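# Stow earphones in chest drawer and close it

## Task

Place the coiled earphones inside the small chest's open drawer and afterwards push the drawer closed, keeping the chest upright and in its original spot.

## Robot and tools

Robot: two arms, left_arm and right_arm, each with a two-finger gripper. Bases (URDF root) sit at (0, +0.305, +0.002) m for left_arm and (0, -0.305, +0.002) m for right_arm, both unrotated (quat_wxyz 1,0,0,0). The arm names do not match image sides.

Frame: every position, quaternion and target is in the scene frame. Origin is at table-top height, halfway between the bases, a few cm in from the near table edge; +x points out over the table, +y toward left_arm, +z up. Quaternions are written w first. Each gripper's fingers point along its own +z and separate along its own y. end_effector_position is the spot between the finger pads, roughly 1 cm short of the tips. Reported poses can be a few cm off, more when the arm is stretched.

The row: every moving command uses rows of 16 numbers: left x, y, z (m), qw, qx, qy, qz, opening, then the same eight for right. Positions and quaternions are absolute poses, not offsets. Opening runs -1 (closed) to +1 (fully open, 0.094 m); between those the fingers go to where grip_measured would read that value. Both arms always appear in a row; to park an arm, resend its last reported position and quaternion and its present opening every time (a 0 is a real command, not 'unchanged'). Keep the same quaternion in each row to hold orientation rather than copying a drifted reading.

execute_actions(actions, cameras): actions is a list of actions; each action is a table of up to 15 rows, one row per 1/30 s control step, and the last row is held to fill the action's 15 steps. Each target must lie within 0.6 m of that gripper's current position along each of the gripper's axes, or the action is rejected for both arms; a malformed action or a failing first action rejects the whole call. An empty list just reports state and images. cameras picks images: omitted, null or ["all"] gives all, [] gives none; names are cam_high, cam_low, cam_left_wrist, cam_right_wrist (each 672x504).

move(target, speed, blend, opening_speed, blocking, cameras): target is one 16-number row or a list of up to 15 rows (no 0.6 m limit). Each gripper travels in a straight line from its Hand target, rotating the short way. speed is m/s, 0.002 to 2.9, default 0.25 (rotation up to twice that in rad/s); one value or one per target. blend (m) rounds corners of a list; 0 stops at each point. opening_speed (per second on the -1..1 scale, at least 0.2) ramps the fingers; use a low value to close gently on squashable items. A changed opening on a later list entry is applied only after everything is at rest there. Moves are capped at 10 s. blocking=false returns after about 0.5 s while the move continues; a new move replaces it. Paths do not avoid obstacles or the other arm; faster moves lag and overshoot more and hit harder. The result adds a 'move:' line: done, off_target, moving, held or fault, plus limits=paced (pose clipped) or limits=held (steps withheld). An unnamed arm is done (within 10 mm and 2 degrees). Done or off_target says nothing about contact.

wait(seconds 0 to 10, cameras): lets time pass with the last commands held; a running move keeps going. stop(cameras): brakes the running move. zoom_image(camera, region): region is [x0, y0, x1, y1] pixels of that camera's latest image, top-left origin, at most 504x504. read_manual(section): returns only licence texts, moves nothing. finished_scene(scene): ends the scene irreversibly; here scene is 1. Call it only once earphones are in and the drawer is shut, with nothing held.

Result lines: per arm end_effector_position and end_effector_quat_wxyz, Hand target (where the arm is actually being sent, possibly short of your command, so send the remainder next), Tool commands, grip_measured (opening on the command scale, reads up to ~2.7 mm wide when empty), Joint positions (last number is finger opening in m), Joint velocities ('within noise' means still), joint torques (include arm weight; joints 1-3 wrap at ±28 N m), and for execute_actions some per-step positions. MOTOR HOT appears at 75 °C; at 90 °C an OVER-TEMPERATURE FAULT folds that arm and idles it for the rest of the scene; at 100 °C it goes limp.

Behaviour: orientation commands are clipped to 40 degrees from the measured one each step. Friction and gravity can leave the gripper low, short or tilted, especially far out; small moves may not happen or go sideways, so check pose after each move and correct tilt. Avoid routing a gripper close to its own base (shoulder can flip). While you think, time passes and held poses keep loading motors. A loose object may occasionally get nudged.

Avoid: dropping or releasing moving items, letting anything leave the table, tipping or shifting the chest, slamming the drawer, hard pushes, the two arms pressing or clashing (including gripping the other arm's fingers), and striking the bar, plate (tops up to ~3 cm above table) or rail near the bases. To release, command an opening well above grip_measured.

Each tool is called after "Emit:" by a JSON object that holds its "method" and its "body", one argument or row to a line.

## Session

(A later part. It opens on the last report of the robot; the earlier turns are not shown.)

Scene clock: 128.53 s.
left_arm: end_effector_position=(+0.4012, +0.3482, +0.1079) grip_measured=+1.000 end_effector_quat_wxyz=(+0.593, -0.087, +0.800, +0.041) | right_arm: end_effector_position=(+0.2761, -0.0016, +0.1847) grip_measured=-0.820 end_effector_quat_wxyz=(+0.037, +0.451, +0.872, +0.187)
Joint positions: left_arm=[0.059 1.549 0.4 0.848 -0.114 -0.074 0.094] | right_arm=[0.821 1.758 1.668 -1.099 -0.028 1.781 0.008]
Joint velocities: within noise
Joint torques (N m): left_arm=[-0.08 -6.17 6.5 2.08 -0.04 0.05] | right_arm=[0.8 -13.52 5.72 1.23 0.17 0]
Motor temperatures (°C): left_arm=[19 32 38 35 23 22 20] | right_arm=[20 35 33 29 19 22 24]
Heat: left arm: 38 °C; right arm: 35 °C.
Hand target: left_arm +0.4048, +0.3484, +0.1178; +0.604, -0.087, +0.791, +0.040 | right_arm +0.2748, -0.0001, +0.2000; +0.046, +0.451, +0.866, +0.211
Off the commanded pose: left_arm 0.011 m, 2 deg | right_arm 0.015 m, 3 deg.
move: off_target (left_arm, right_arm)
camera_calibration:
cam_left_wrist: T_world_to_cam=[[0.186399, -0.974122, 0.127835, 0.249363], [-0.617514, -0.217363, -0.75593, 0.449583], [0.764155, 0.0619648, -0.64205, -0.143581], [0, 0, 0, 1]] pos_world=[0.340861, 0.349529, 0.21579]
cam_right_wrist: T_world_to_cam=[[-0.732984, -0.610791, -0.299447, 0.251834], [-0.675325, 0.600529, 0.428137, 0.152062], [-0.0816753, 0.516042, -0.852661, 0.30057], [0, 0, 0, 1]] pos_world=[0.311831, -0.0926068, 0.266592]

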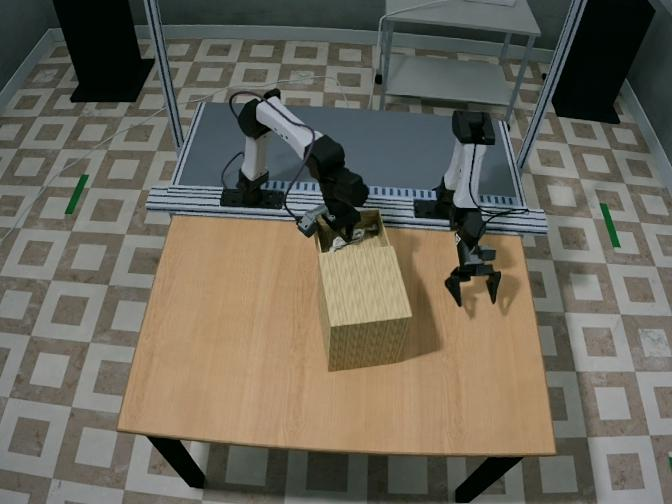

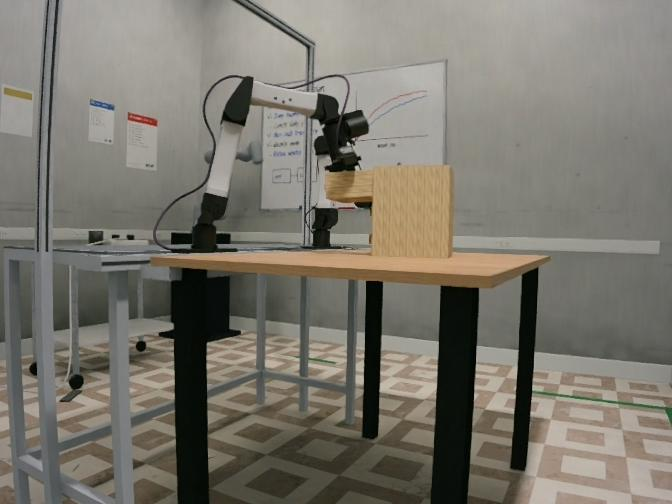

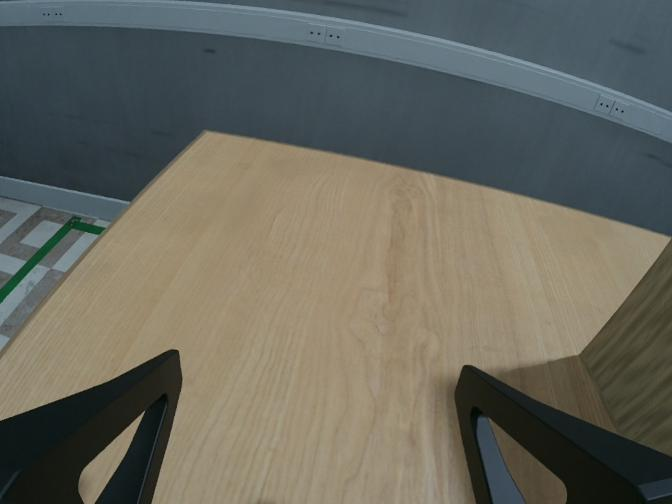

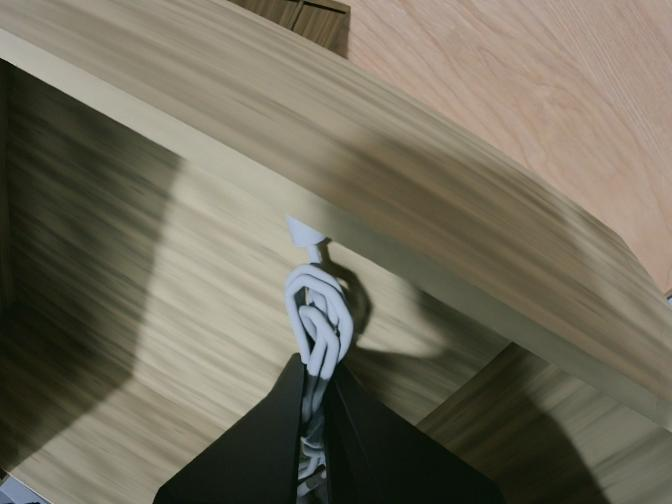

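Emit:
{"method": "move", "body": {
  "target": [
    [0.4049,0.3484,0.1178,0.604,-0.087,0.791,0.040,1,0.273,0.003,0.191,0.047,0.451,0.866,0.2115,-1],
    [0.4049,0.3484,0.1178,0.604,-0.087,0.791,0.040,1,0.273,0.003,0.191,0.047,0.451,0.866,0.2115,-0.2]
  ],
  "speed": 0.08,
  "opening_speed": 0.8,
  "cameras": ["cam_right_wrist","cam_high"]
}}

Emit:
{"method": "move", "body": {
  "target": [
    [0.4049,0.3484,0.1178,0.604,-0.087,0.791,0.040,1,0.268,0.0,0.33,0.047,0.451,0.866,0.2115,-0.2]
  ],
  "speed": 0.12
}}

Emit:
{"method": "zoom_image", "body": {
  "camera": "cam_high",
  "region": [270, 150, 430, 280]
}}

Scene clock: 141.80 s.
left_arm: end_effector_position=(+0.4012, +0.3482, +0.1079) grip_measured=+1.000 end_effector_quat_wxyz=(+0.593, -0.087, +0.800, +0.041) | right_arm: end_effector_position=(+0.2851, +0.0088, +0.1824) grip_measured=-0.203 end_effector_quat_wxyz=(+0.051, +0.453, +0.864, +0.214)
Joint positions: left_arm=[0.059 1.549 0.4 0.848 -0.114 -0.074 0.094] | right_arm=[0.829 1.754 1.632 -1.006 -0.011 1.797 0.037]
Joint velocities: within noise
Joint torques (N m): left_arm=[-0.05 -6.17 6.5 2.07 -0.04 0.05] | right_arm=[0.99 -13.41 5.61 0.78 0.08 -0.09]
Motor temperatures (°C): left_arm=[19 32 38 35 23 22 20] | right_arm=[20 40 33 30 19 22 24]
Heat: left arm: 38 °C; right arm: 40 °C.
Hand target: left_arm +0.4048, +0.3484, +0.1178; +0.604, -0.087, +0.791, +0.040 | right_arm +0.2735, +0.0032, +0.1907; +0.047, +0.451, +0.866, +0.212
Off the commanded pose: left_arm 0.011 m, 2 deg | right_arm 0.016 m, 1 deg.
move: off_target (left_arm, right_arm); target 2's new opening was sent with right_arm's hand 0.015 m and 2 deg from that target
camera_calibration:
cam_right_wrist: T_world_to_cam=[[-0.725898, -0.58835, -0.356255, 0.272225], [-0.686921, 0.593921, 0.418805, 0.157958], [-0.0348167, 0.548728, -0.835275, 0.277216], [0, 0, 0, 1]] pos_world=[0.315764, -0.0857672, 0.262379]
Images, in order (width x height): cam_high 672x504, cam_right_wrist 672x504.

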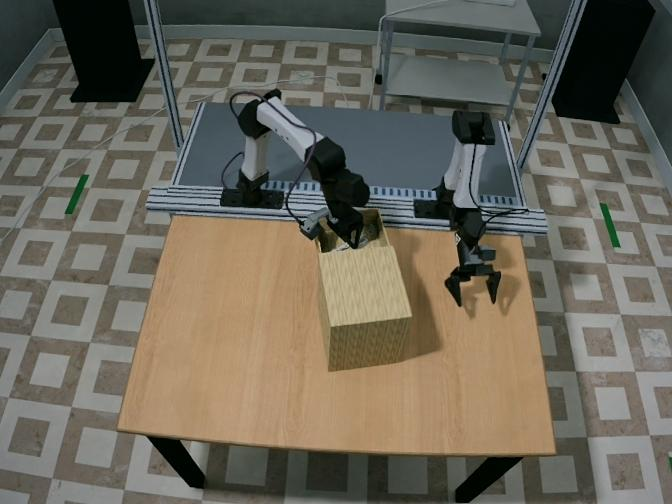

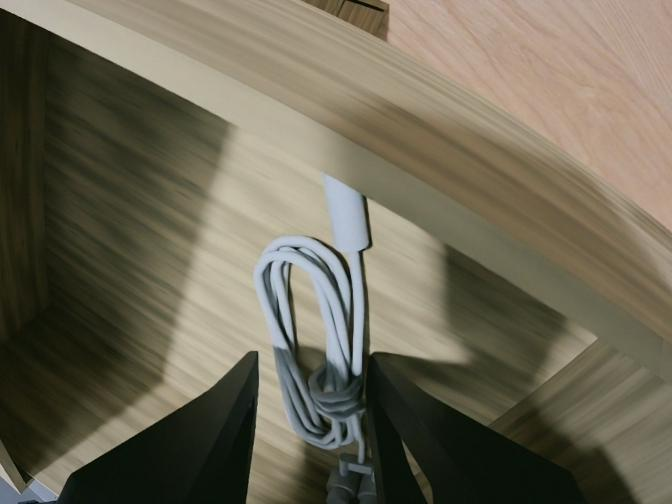

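Scene clock: 143.57 s.
left_arm: end_effector_position=(+0.4012, +0.3482, +0.1079) grip_measured=+1.000 end_effector_quat_wxyz=(+0.593, -0.087, +0.800, +0.041) | right_arm: end_effector_position=(+0.2720, -0.0016, +0.3222) grip_measured=-0.202 end_effector_quat_wxyz=(+0.058, +0.447, +0.858, +0.248)
Joint positions: left_arm=[0.059 1.549 0.4 0.848 -0.114 -0.074 0.094] | right_arm=[0.835 1.875 2.368 -1.549 -0.011 1.799 0.037]
Joint velocities: within noise
Joint torques (N m): left_arm=[-0.06 -6.19 6.5 2.07 -0.04 0.04] | right_arm=[0.95 -9.78 7.19 1.16 0.09 -0.04]
Motor temperatures (°C): left_arm=[19 32 38 36 23 22 20] | right_arm=[20 40 33 30 19 22 24]
Heat: left arm: 38 °C; right arm: 40 °C.
Hand target: left_arm +0.4048, +0.3484, +0.1178; +0.604, -0.087, +0.791, +0.040 | right_arm +0.2679, -0.0002, +0.3294; +0.058, +0.446, +0.856, +0.256
Off the commanded pose: left_arm 0.011 m, 2 deg | right_arm 0.009 m, 4 deg.
joint sent to its limit (right arm) — joint 4 (wrist pitch), lower limit. The joint targets are off in orientation, not in position.
move: off_target (left_arm, right_arm)
camera_calibration:
cam_left_wrist: T_world_to_cam=[[0.186399, -0.974122, 0.127835, 0.249363], [-0.617514, -0.217363, -0.75593, 0.449583], [0.764155, 0.0619648, -0.64205, -0.143581], [0, 0, 0, 1]] pos_world=[0.340861, 0.349529, 0.21579]
cam_right_wrist: T_world_to_cam=[[-0.704205, -0.571111, -0.421815, 0.321623], [-0.709995, 0.567841, 0.41649, 0.103569], [0.00166145, 0.592781, -0.805362, 0.379607], [0, 0, 0, 1]] pos_world=[0.299391, -0.100153, 0.398251]

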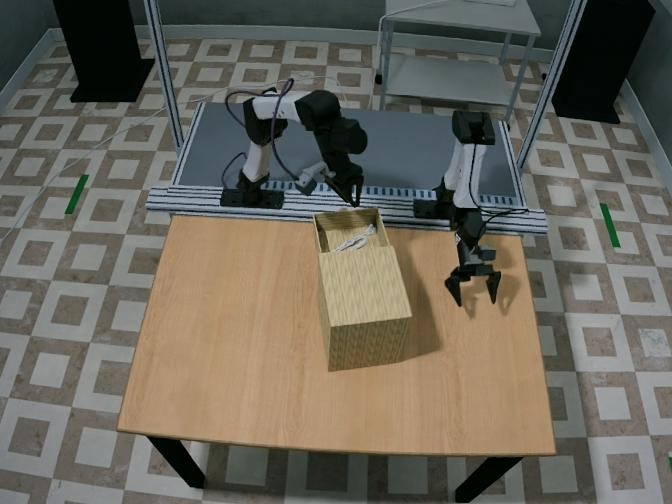

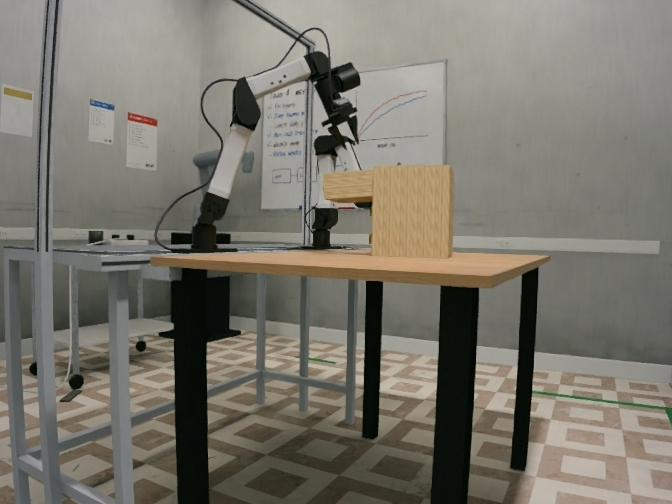

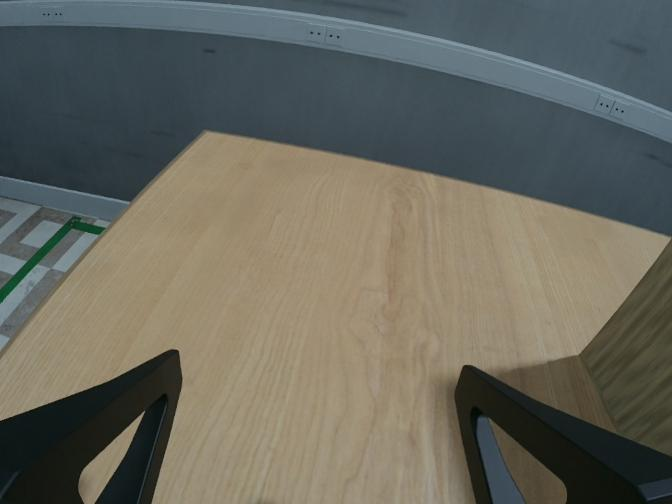

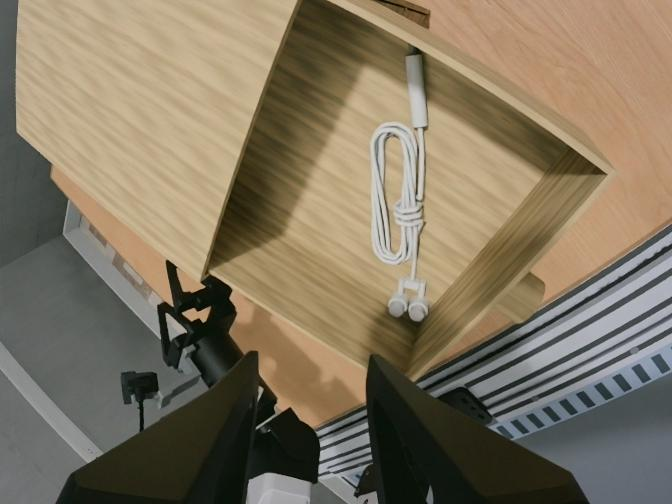

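Scaled by 3.150 from the camera's 672x504 image, which has a finer 960x720 frame.

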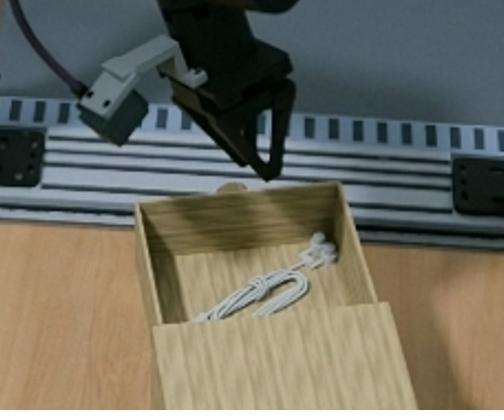

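Emit:
{"method": "move", "body": {
  "target": [
    [0.4049,0.3484,0.1178,0.604,-0.087,0.791,0.040,1,0.155,-0.03,0.33,0.215,-0.0937,0.971,0.0207,-1],
    [0.4049,0.3484,0.1178,0.604,-0.087,0.791,0.040,1,0.155,-0.025,0.2,0.215,-0.0937,0.971,0.0207,-1]
  ],
  "speed": 0.15
}}

Emit:
{"method": "zoom_image", "body": {
  "camera": "cam_high",
  "region": [270, 150, 430, 280]
}}

Emit:
{"method": "zoom_image", "body": {
  "camera": "cam_low",
  "region": [270, 110, 430, 240]
}}

Scene clock: 172.93 s.
left_arm: end_effector_position=(+0.4012, +0.3482, +0.1079) grip_measured=+1.000 end_effector_quat_wxyz=(+0.593, -0.087, +0.800, +0.041) | right_arm: end_effector_position=(+0.1558, -0.0259, +0.1911) grip_measured=-0.971 end_effector_quat_wxyz=(+0.202, -0.100, +0.974, +0.002)
Joint positions: left_arm=[0.059 1.549 0.4 0.848 -0.114 -0.074 0.094] | right_arm=[1.256 1.586 1.515 -1.325 0.368 1.02 0.001]
Joint velocities: within noise
Joint torques (N m): left_arm=[-0.08 -6.16 6.5 2.07 -0.04 0.05] | right_arm=[0.87 -10.77 5.27 0.89 0.37 0.02]
Motor temperatures (°C): left_arm=[19 32 38 36 23 21 20] | right_arm=[20 39 32 29 19 22 24]
Heat: left arm: 38 °C; right arm: 39 °C.
Hand target: left_arm +0.4048, +0.3484, +0.1178; +0.604, -0.087, +0.791, +0.040 | right_arm +0.1550, -0.0251, +0.2000; +0.215, -0.094, +0.972, +0.021
Off the commanded pose: left_arm 0.011 m, 2 deg | right_arm 0.009 m, 3 deg.
move: off_target (left_arm, right_arm)
camera_calibration:
cam_left_wrist: T_world_to_cam=[[0.186399, -0.974122, 0.127835, 0.249363], [-0.617514, -0.217363, -0.75593, 0.449583], [0.764155, 0.0619648, -0.64205, -0.143581], [0, 0, 0, 1]] pos_world=[0.340861, 0.349529, 0.21579]
cam_right_wrist: T_world_to_cam=[[0.243601, -0.960085, 0.137464, -0.0939969], [-0.968783, -0.247595, -0.0124807, 0.190712], [0.0460179, -0.130133, -0.990428, 0.298422], [0, 0, 0, 1]] pos_world=[0.193923, -0.00419129, 0.310867]

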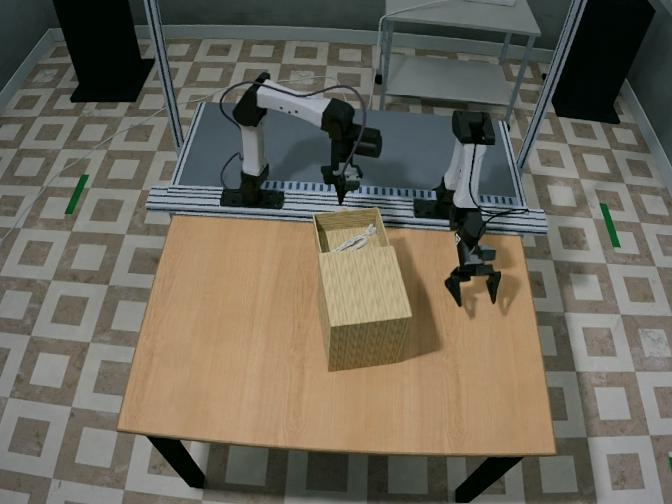

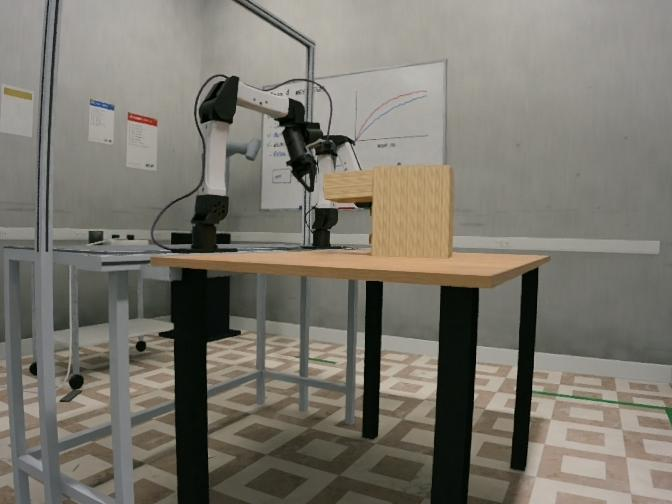

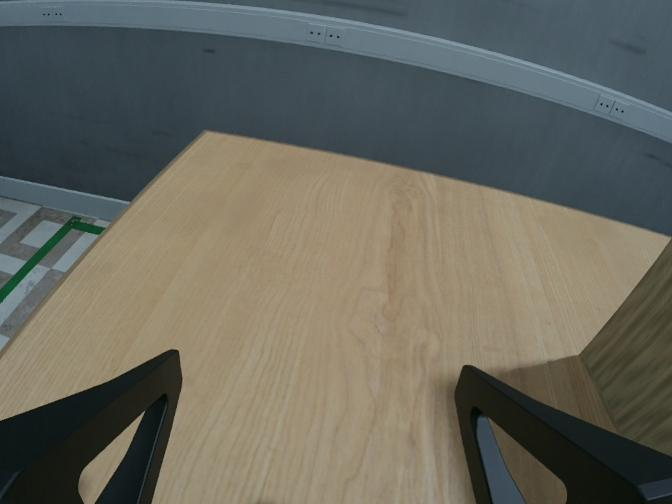

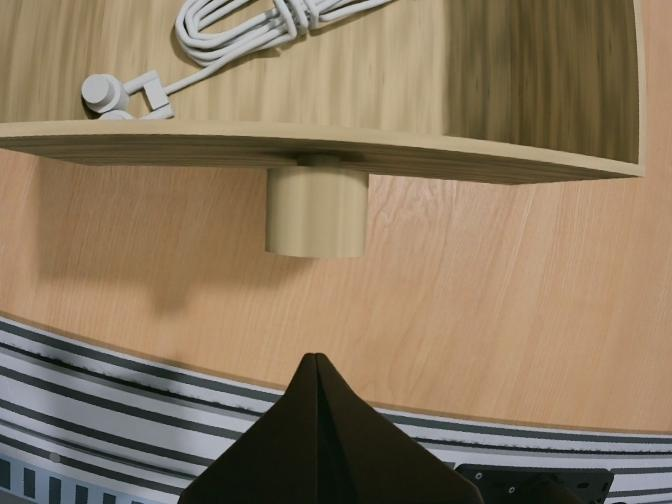

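Scaled by 3.150 from the camera's 672x504 image, which has a finer 960x720 frame.

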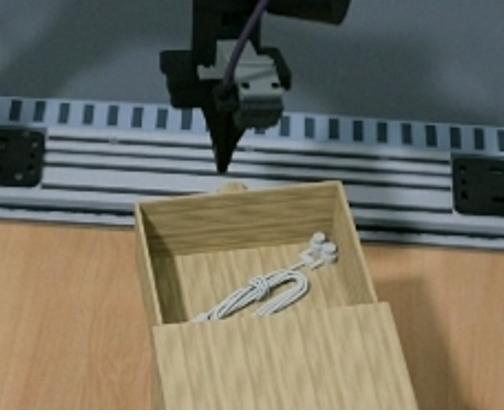

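Scaled by 3.150 from the camera's 672x504 image, which has a finer 960x720 frame.

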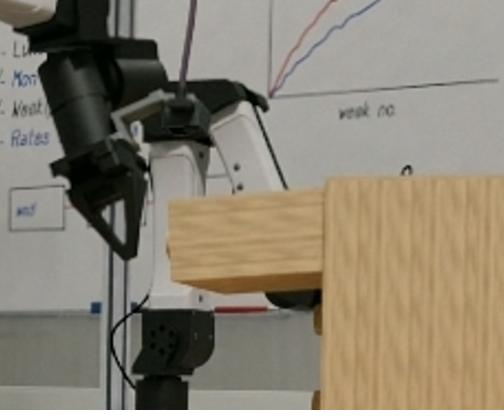

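Emit:
{"method": "move", "body": {
  "target": [
    [0.4049,0.3484,0.1178,0.604,-0.087,0.791,0.040,1,0.17,-0.022,0.211,0.215,-0.0937,0.971,0.0207,-1],
    [0.4049,0.3484,0.1178,0.604,-0.087,0.791,0.040,1,0.265,-0.003,0.211,0.215,-0.0937,0.971,0.0207,-1]
  ],
  "speed": 0.07
}}

Emit:
{"method": "zoom_image", "body": {
  "camera": "cam_low",
  "region": [270, 110, 430, 240]
}}

Scene clock: 185.07 s.
left_arm: end_effector_position=(+0.4012, +0.3482, +0.1079) grip_measured=+1.000 end_effector_quat_wxyz=(+0.593, -0.087, +0.800, +0.041) | right_arm: end_effector_position=(+0.2578, -0.0107, +0.2051) grip_measured=-0.971 end_effector_quat_wxyz=(+0.207, -0.097, +0.974, +0.005)
Joint positions: left_arm=[0.059 1.549 0.4 0.848 -0.114 -0.074 0.094] | right_arm=[0.987 1.788 1.788 -1.291 0.312 0.743 0.001]
Joint velocities: within noise
Joint torques (N m): left_arm=[-0.06 -6.19 6.5 2.07 -0.04 0.04] | right_arm=[-0.55 -8.7 8.87 1.14 0.16 -0.18]
Motor temperatures (°C): left_arm=[19 32 38 37 23 21 20] | right_arm=[20 39 32 29 20 22 24]
Heat: left arm: 38 °C; right arm: 39 °C.
Hand target: left_arm +0.4048, +0.3484, +0.1178; +0.604, -0.087, +0.791, +0.040 | right_arm +0.2648, -0.0034, +0.2113; +0.216, -0.094, +0.972, +0.021
Off the commanded pose: left_arm 0.011 m, 2 deg | right_arm 0.012 m, 2 deg.
move: off_target (left_arm, right_arm)
camera_calibration:
cam_left_wrist: T_world_to_cam=[[0.186399, -0.974122, 0.127835, 0.249363], [-0.617514, -0.217363, -0.75593, 0.449583], [0.764155, 0.0619648, -0.64205, -0.143581], [0, 0, 0, 1]] pos_world=[0.340861, 0.349529, 0.21579]
cam_right_wrist: T_world_to_cam=[[0.239912, -0.961919, 0.130974, -0.103944], [-0.969213, -0.245029, -0.02422, 0.296008], [0.0553901, -0.121131, -0.99109, 0.30744], [0, 0, 0, 1]] pos_world=[0.294803, 0.00978534, 0.325484]

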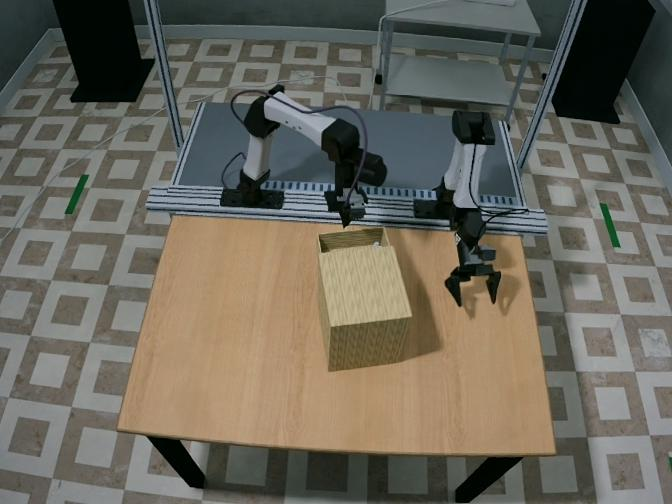

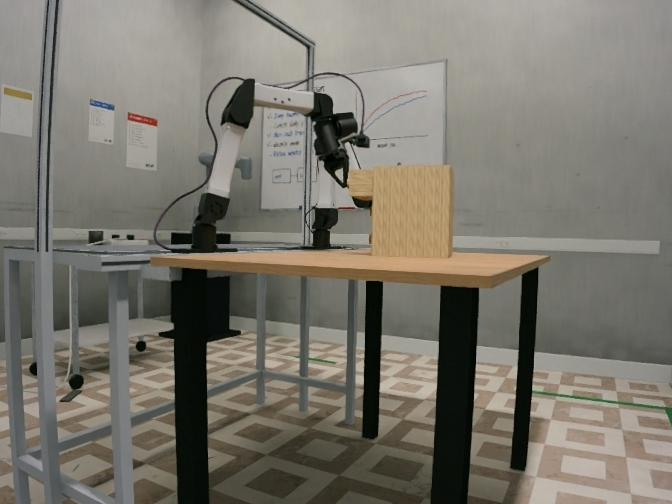

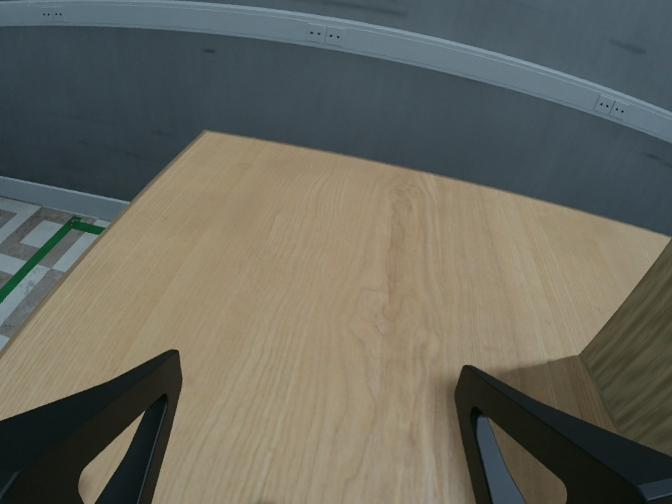

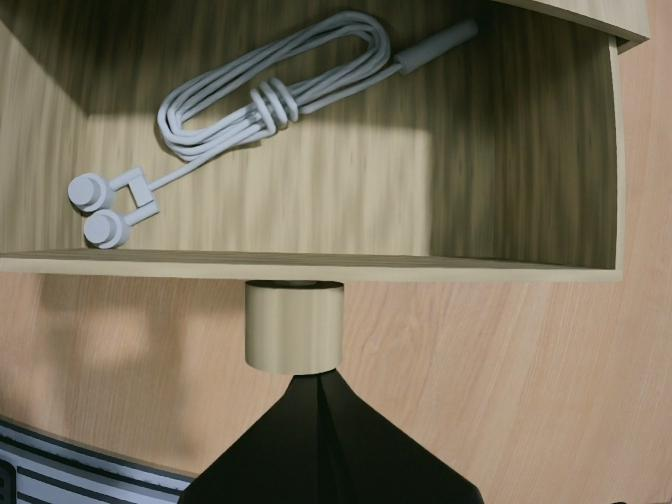

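Scaled by 3.150 from the camera's 672x504 image, which has a finer 960x720 frame.

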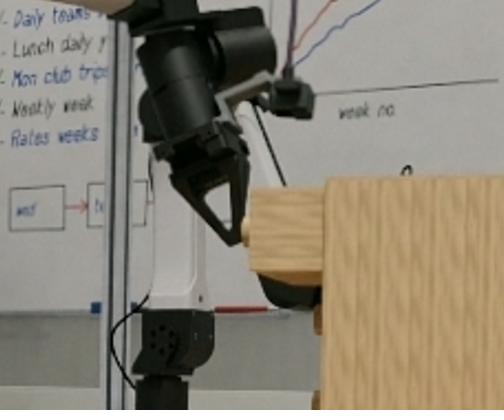

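Emit:
{"method": "move", "body": {
  "target": [
    [0.4049,0.3484,0.1178,0.604,-0.087,0.791,0.040,1,0.311,0.008,0.207,0.215,-0.0937,0.971,0.0207,-1]
  ],
  "speed": 0.05
}}

Emit:
{"method": "zoom_image", "body": {
  "camera": "cam_low",
  "region": [270, 110, 430, 240]
}}

Scene clock: 192.97 s.
left_arm: end_effector_position=(+0.4012, +0.3482, +0.1079) grip_measured=+1.000 end_effector_quat_wxyz=(+0.593, -0.087, +0.800, +0.041) | right_arm: end_effector_position=(+0.3035, +0.0018, +0.2013) grip_measured=-0.971 end_effector_quat_wxyz=(+0.206, -0.097, +0.974, +0.007)
Joint positions: left_arm=[0.059 1.549 0.4 0.848 -0.114 -0.074 0.094] | right_arm=[0.903 1.932 1.959 -1.29 0.285 0.661 0.001]
Joint velocities: within noise
Joint torques (N m): left_arm=[-0.06 -6.19 6.52 2.07 -0.04 0.05] | right_arm=[-0.61 -10.06 9.03 1.12 0.14 -0.17]
Motor temperatures (°C): left_arm=[19 32 38 37 23 21 20] | right_arm=[20 39 33 29 19 22 25]
Heat: left arm: 38 °C; right arm: 39 °C.
Hand target: left_arm +0.4048, +0.3484, +0.1178; +0.604, -0.087, +0.791, +0.040 | right_arm +0.3108, +0.0077, +0.2071; +0.215, -0.094, +0.972, +0.021
Off the commanded pose: left_arm 0.011 m, 2 deg | right_arm 0.011 m, 2 deg.
move: off_target (left_arm, right_arm)
camera_calibration:
cam_left_wrist: T_world_to_cam=[[0.186399, -0.974122, 0.127835, 0.249363], [-0.617514, -0.217363, -0.75593, 0.449583], [0.764155, 0.0619648, -0.64205, -0.143581], [0, 0, 0, 1]] pos_world=[0.340861, 0.349529, 0.21579]
cam_right_wrist: T_world_to_cam=[[0.239354, -0.962603, 0.126907, -0.101295], [-0.969419, -0.244226, -0.0240952, 0.343286], [0.0541881, -0.117259, -0.991622, 0.303109], [0, 0, 0, 1]] pos_world=[0.340608, 0.021875, 0.321696]

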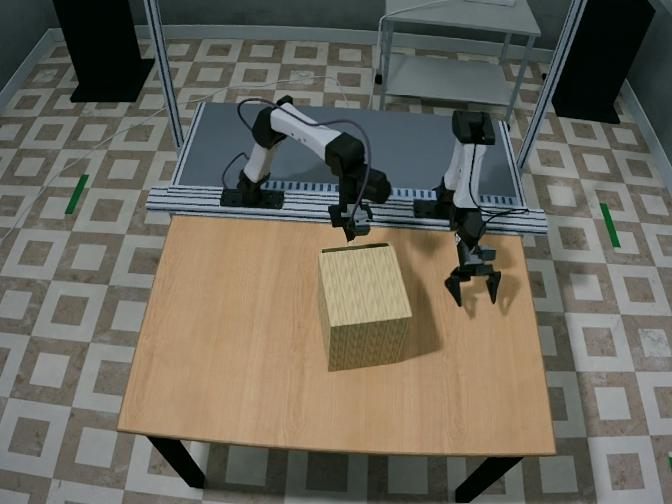

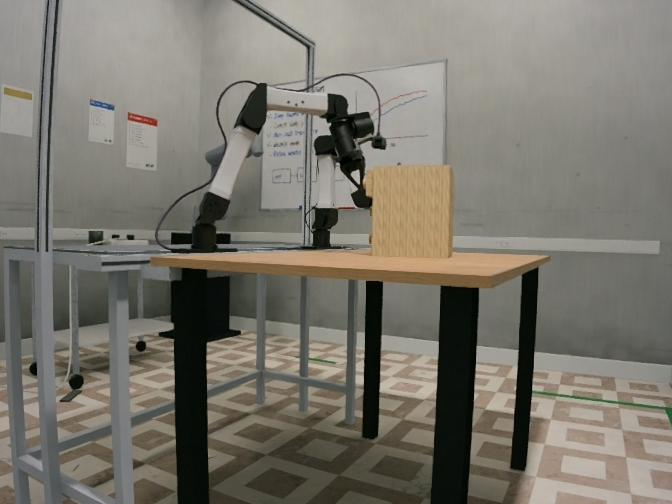

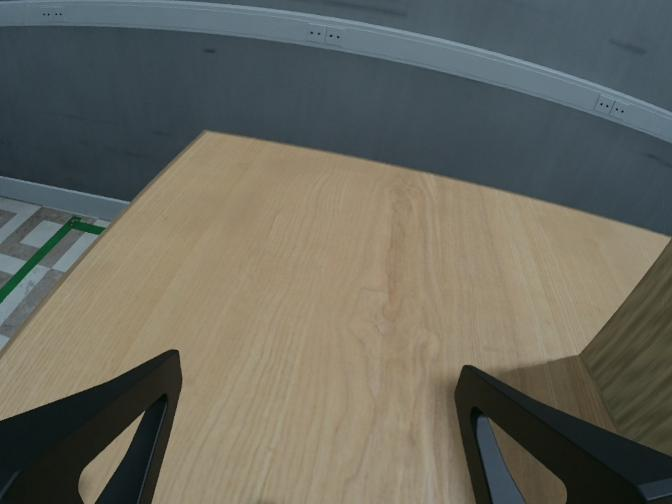

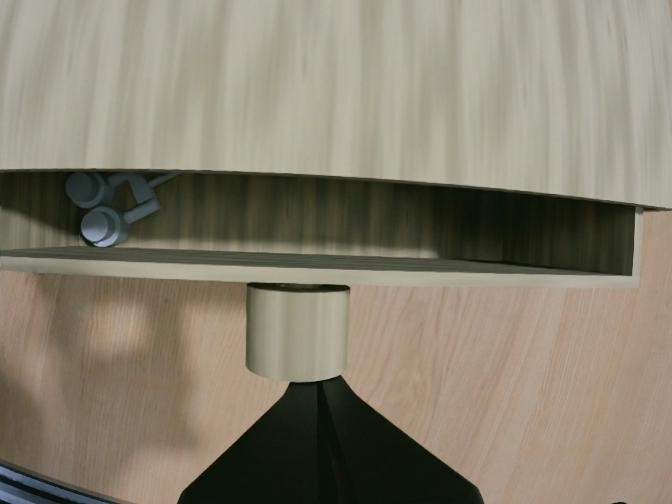

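Scaled by 3.150 from the camera's 672x504 image, which has a finer 960x720 frame.

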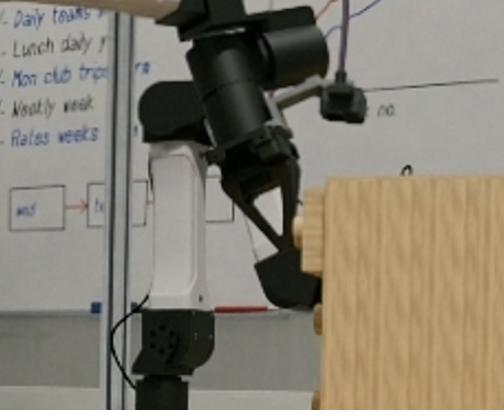

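Emit:
{"method": "move", "body": {
  "target": [
    [0.4049,0.3484,0.1178,0.604,-0.087,0.791,0.040,1,0.326,0.011,0.207,0.215,-0.0937,0.971,0.0207,-1]
  ],
  "speed": 0.04,
  "cameras": ["cam_right_wrist","cam_low"]
}}

Emit:
{"method": "zoom_image", "body": {
  "camera": "cam_low",
  "region": [340, 150, 400, 260]
}}

Scene clock: 201.47 s.
left_arm: end_effector_position=(+0.4012, +0.3482, +0.1079) grip_measured=+1.000 end_effector_quat_wxyz=(+0.593, -0.087, +0.800, +0.041) | right_arm: end_effector_position=(+0.3199, +0.0073, +0.2025) grip_measured=-0.971 end_effector_quat_wxyz=(+0.210, -0.096, +0.973, +0.012)
Joint positions: left_arm=[0.059 1.549 0.4 0.848 -0.114 -0.074 0.094] | right_arm=[0.879 1.985 2.034 -1.294 0.277 0.637 0.001]
Joint velocities: within noise
Joint torques (N m): left_arm=[-0.05 -6.17 6.49 2.07 -0.04 0.05] | right_arm=[-0.64 -10.52 9.02 1.04 0.13 -0.17]
Motor temperatures (°C): left_arm=[19 32 38 37 23 21 20] | right_arm=[20 39 34 29 19 22 25]
Heat: left arm: 38 °C; right arm: 39 °C.
Hand target: left_arm +0.4048, +0.3484, +0.1178; +0.604, -0.087, +0.791, +0.040 | right_arm +0.3258, +0.0108, +0.2071; +0.216, -0.094, +0.972, +0.021
Off the commanded pose: left_arm 0.011 m, 2 deg | right_arm 0.008 m, 1 deg.
move: off_target (left_arm)
camera_calibration:
cam_right_wrist: T_world_to_cam=[[0.23868, -0.963768, 0.11909, -0.0982227], [-0.969169, -0.244133, -0.0333082, 0.362383], [0.0611753, -0.107469, -0.992325, 0.301866], [0, 0, 0, 1]] pos_world=[0.356188, 0.0262471, 0.323317]
Images, in order (width x height): cam_low 672x504, cam_right_wrist 672x504.

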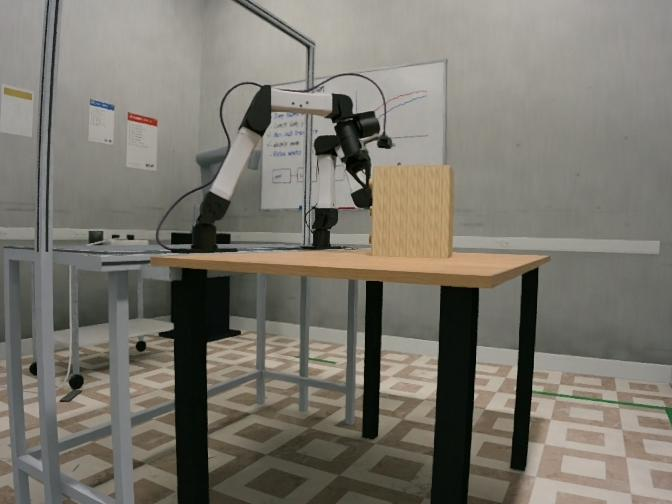

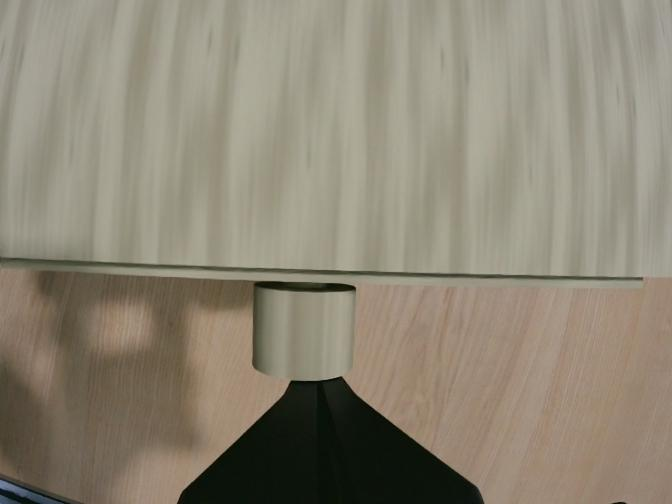

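Scaled by 4.582 from the camera's 672x504 image, which has a finer 960x720 frame.

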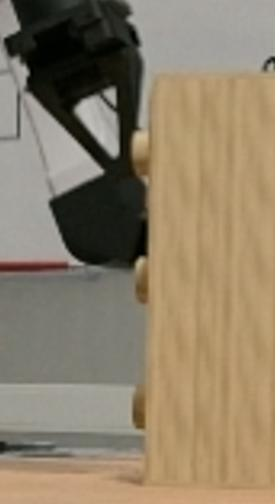

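Emit:
{"method": "move", "body": {
  "target": [
    [0.4049,0.3484,0.1178,0.604,-0.087,0.791,0.040,1,0.330,0.012,0.207,0.215,-0.0937,0.971,0.0207,-1]
  ],
  "speed": 0.03,
  "cameras": ["cam_right_wrist","cam_low"]
}}

Scene clock: 208.30 s.
left_arm: end_effector_position=(+0.4012, +0.3482, +0.1079) grip_measured=+1.000 end_effector_quat_wxyz=(+0.593, -0.087, +0.800, +0.041) | right_arm: end_effector_position=(+0.3228, +0.0086, +0.2026) grip_measured=-0.971 end_effector_quat_wxyz=(+0.209, -0.097, +0.973, +0.012)
Joint positions: left_arm=[0.059 1.549 0.4 0.848 -0.114 -0.074 0.094] | right_arm=[0.874 2 2.057 -1.302 0.273 0.63 0.001]
Joint velocities: within noise
Joint torques (N m): left_arm=[-0.06 -6.19 6.49 2.08 -0.04 0.04] | right_arm=[-0.79 -10.56 9.02 1.06 0.13 -0.18]
Motor temperatures (°C): left_arm=[19 32 38 37 23 21 20] | right_arm=[20 39 35 29 19 22 25]
Heat: left arm: 38 °C; right arm: 39 °C.
Hand target: left_arm +0.4048, +0.3484, +0.1178; +0.604, -0.087, +0.791, +0.040 | right_arm +0.3298, +0.0118, +0.2070; +0.215, -0.094, +0.972, +0.021
Off the commanded pose: left_arm 0.011 m, 2 deg | right_arm 0.009 m, 1 deg.
move: off_target (left_arm)
camera_calibration:
cam_right_wrist: T_world_to_cam=[[0.241077, -0.963194, 0.118907, -0.0984322], [-0.968724, -0.246243, -0.0306393, 0.364766], [0.0587916, -0.107801, -0.992433, 0.302729], [0, 0, 0, 1]] pos_world=[0.359289, 0.0276465, 0.323318]
Images, in order (width x height): cam_low 672x504, cam_right_wrist 672x504.

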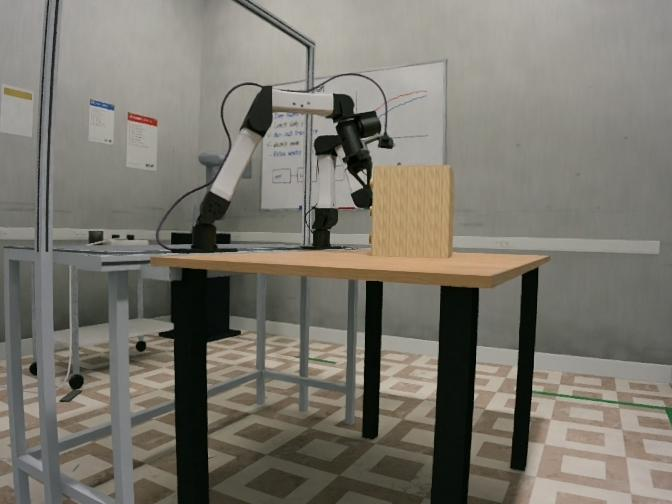

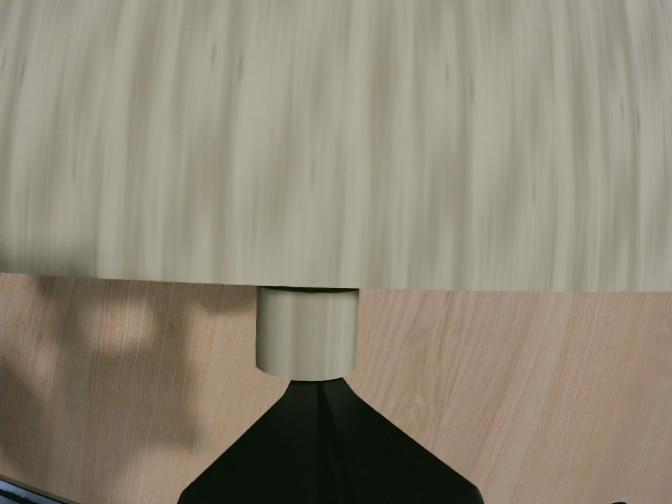

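Emit:
{"method": "move", "body": {
  "target": [
    [0.4049,0.3484,0.1178,0.604,-0.087,0.791,0.040,1,0.333,0.0125,0.207,0.215,-0.0937,0.971,0.0207,-1],
    [0.4049,0.3484,0.1178,0.604,-0.087,0.791,0.040,1,0.25,-0.02,0.215,0.215,-0.0937,0.971,0.0207,-1]
  ],
  "speed": 0.05
}}

Emit:
{"method": "zoom_image", "body": {
  "camera": "cam_low",
  "region": [340, 150, 400, 260]
}}

Scene clock: 218.40 s.
left_arm: end_effector_position=(+0.4012, +0.3482, +0.1079) grip_measured=+1.000 end_effector_quat_wxyz=(+0.593, -0.087, +0.800, +0.041) | right_arm: end_effector_position=(+0.2510, -0.0182, +0.2013) grip_measured=-0.971 end_effector_quat_wxyz=(+0.195, -0.101, +0.975, +0.008)
Joint positions: left_arm=[0.059 1.549 0.4 0.848 -0.114 -0.074 0.094] | right_arm=[0.981 1.754 1.739 -1.285 0.289 0.735 0.001]
Joint velocities: within noise
Joint torques (N m): left_arm=[-0.06 -6.17 6.48 2.07 -0.04 0.04] | right_arm=[0.64 -13.19 5.44 1.01 0.37 0]
Motor temperatures (°C): left_arm=[19 32 38 38 23 21 20] | right_arm=[20 42 35 29 19 22 25]
Heat: left arm: 38 °C; right arm: 42 °C.
Hand target: left_arm +0.4048, +0.3484, +0.1178; +0.604, -0.087, +0.791, +0.040 | right_arm +0.2500, -0.0201, +0.2149; +0.215, -0.094, +0.972, +0.021
Off the commanded pose: left_arm 0.011 m, 2 deg | right_arm 0.014 m, 3 deg.
move: off_target (left_arm, right_arm)
camera_calibration:
cam_left_wrist: T_world_to_cam=[[0.186399, -0.974122, 0.127835, 0.249363], [-0.617514, -0.217363, -0.75593, 0.449583], [0.764155, 0.0619648, -0.64205, -0.143581], [0, 0, 0, 1]] pos_world=[0.340861, 0.349529, 0.21579]
cam_right_wrist: T_world_to_cam=[[0.25012, -0.960196, 0.124353, -0.110187], [-0.96765, -0.252289, -0.00175605, 0.282337], [0.0330591, -0.119891, -0.992236, 0.309008], [0, 0, 0, 1]] pos_world=[0.290548, 0.00247621, 0.320807]

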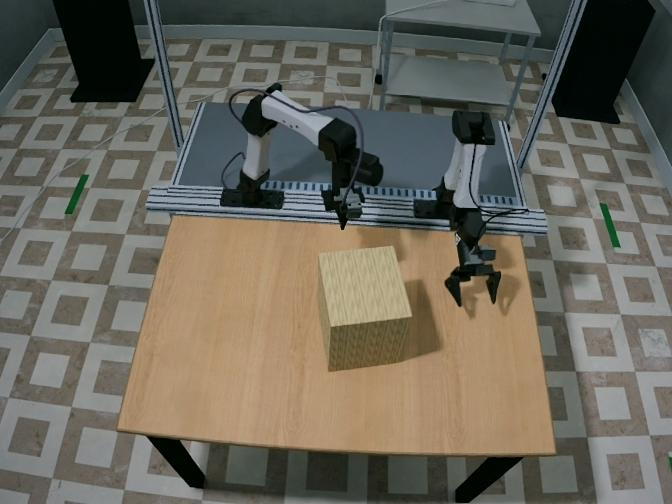

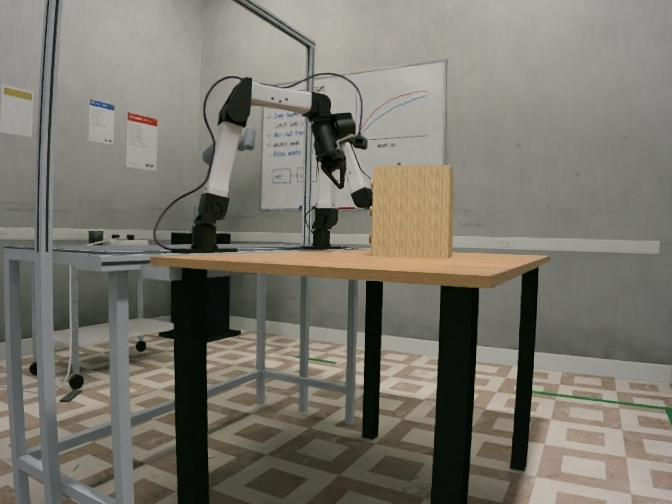

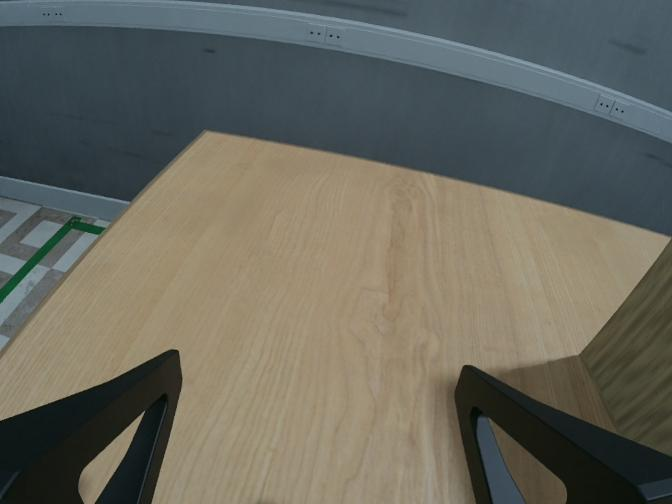

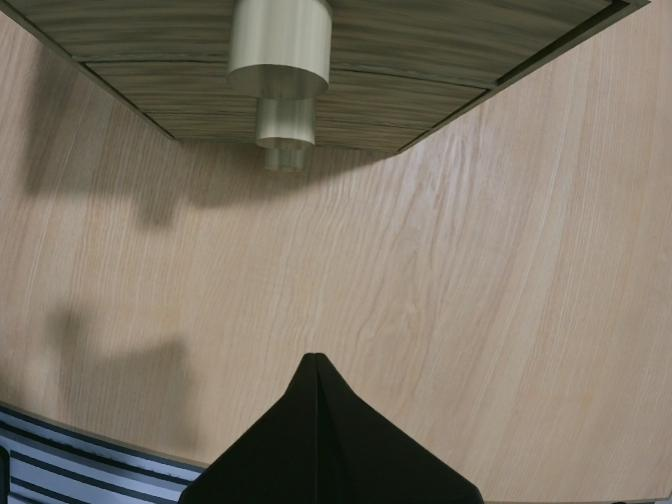

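Scaled by 4.582 from the camera's 672x504 image, which has a finer 960x720 frame.

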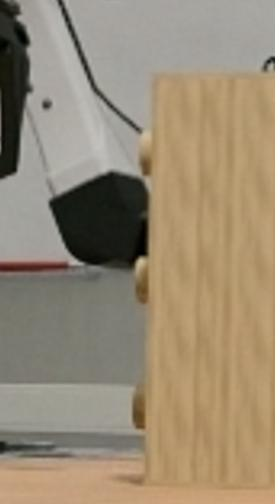

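Emit:
{"method": "finished_scene", "body": {
  "scene": 2
}}

The scene is finished: the task was done.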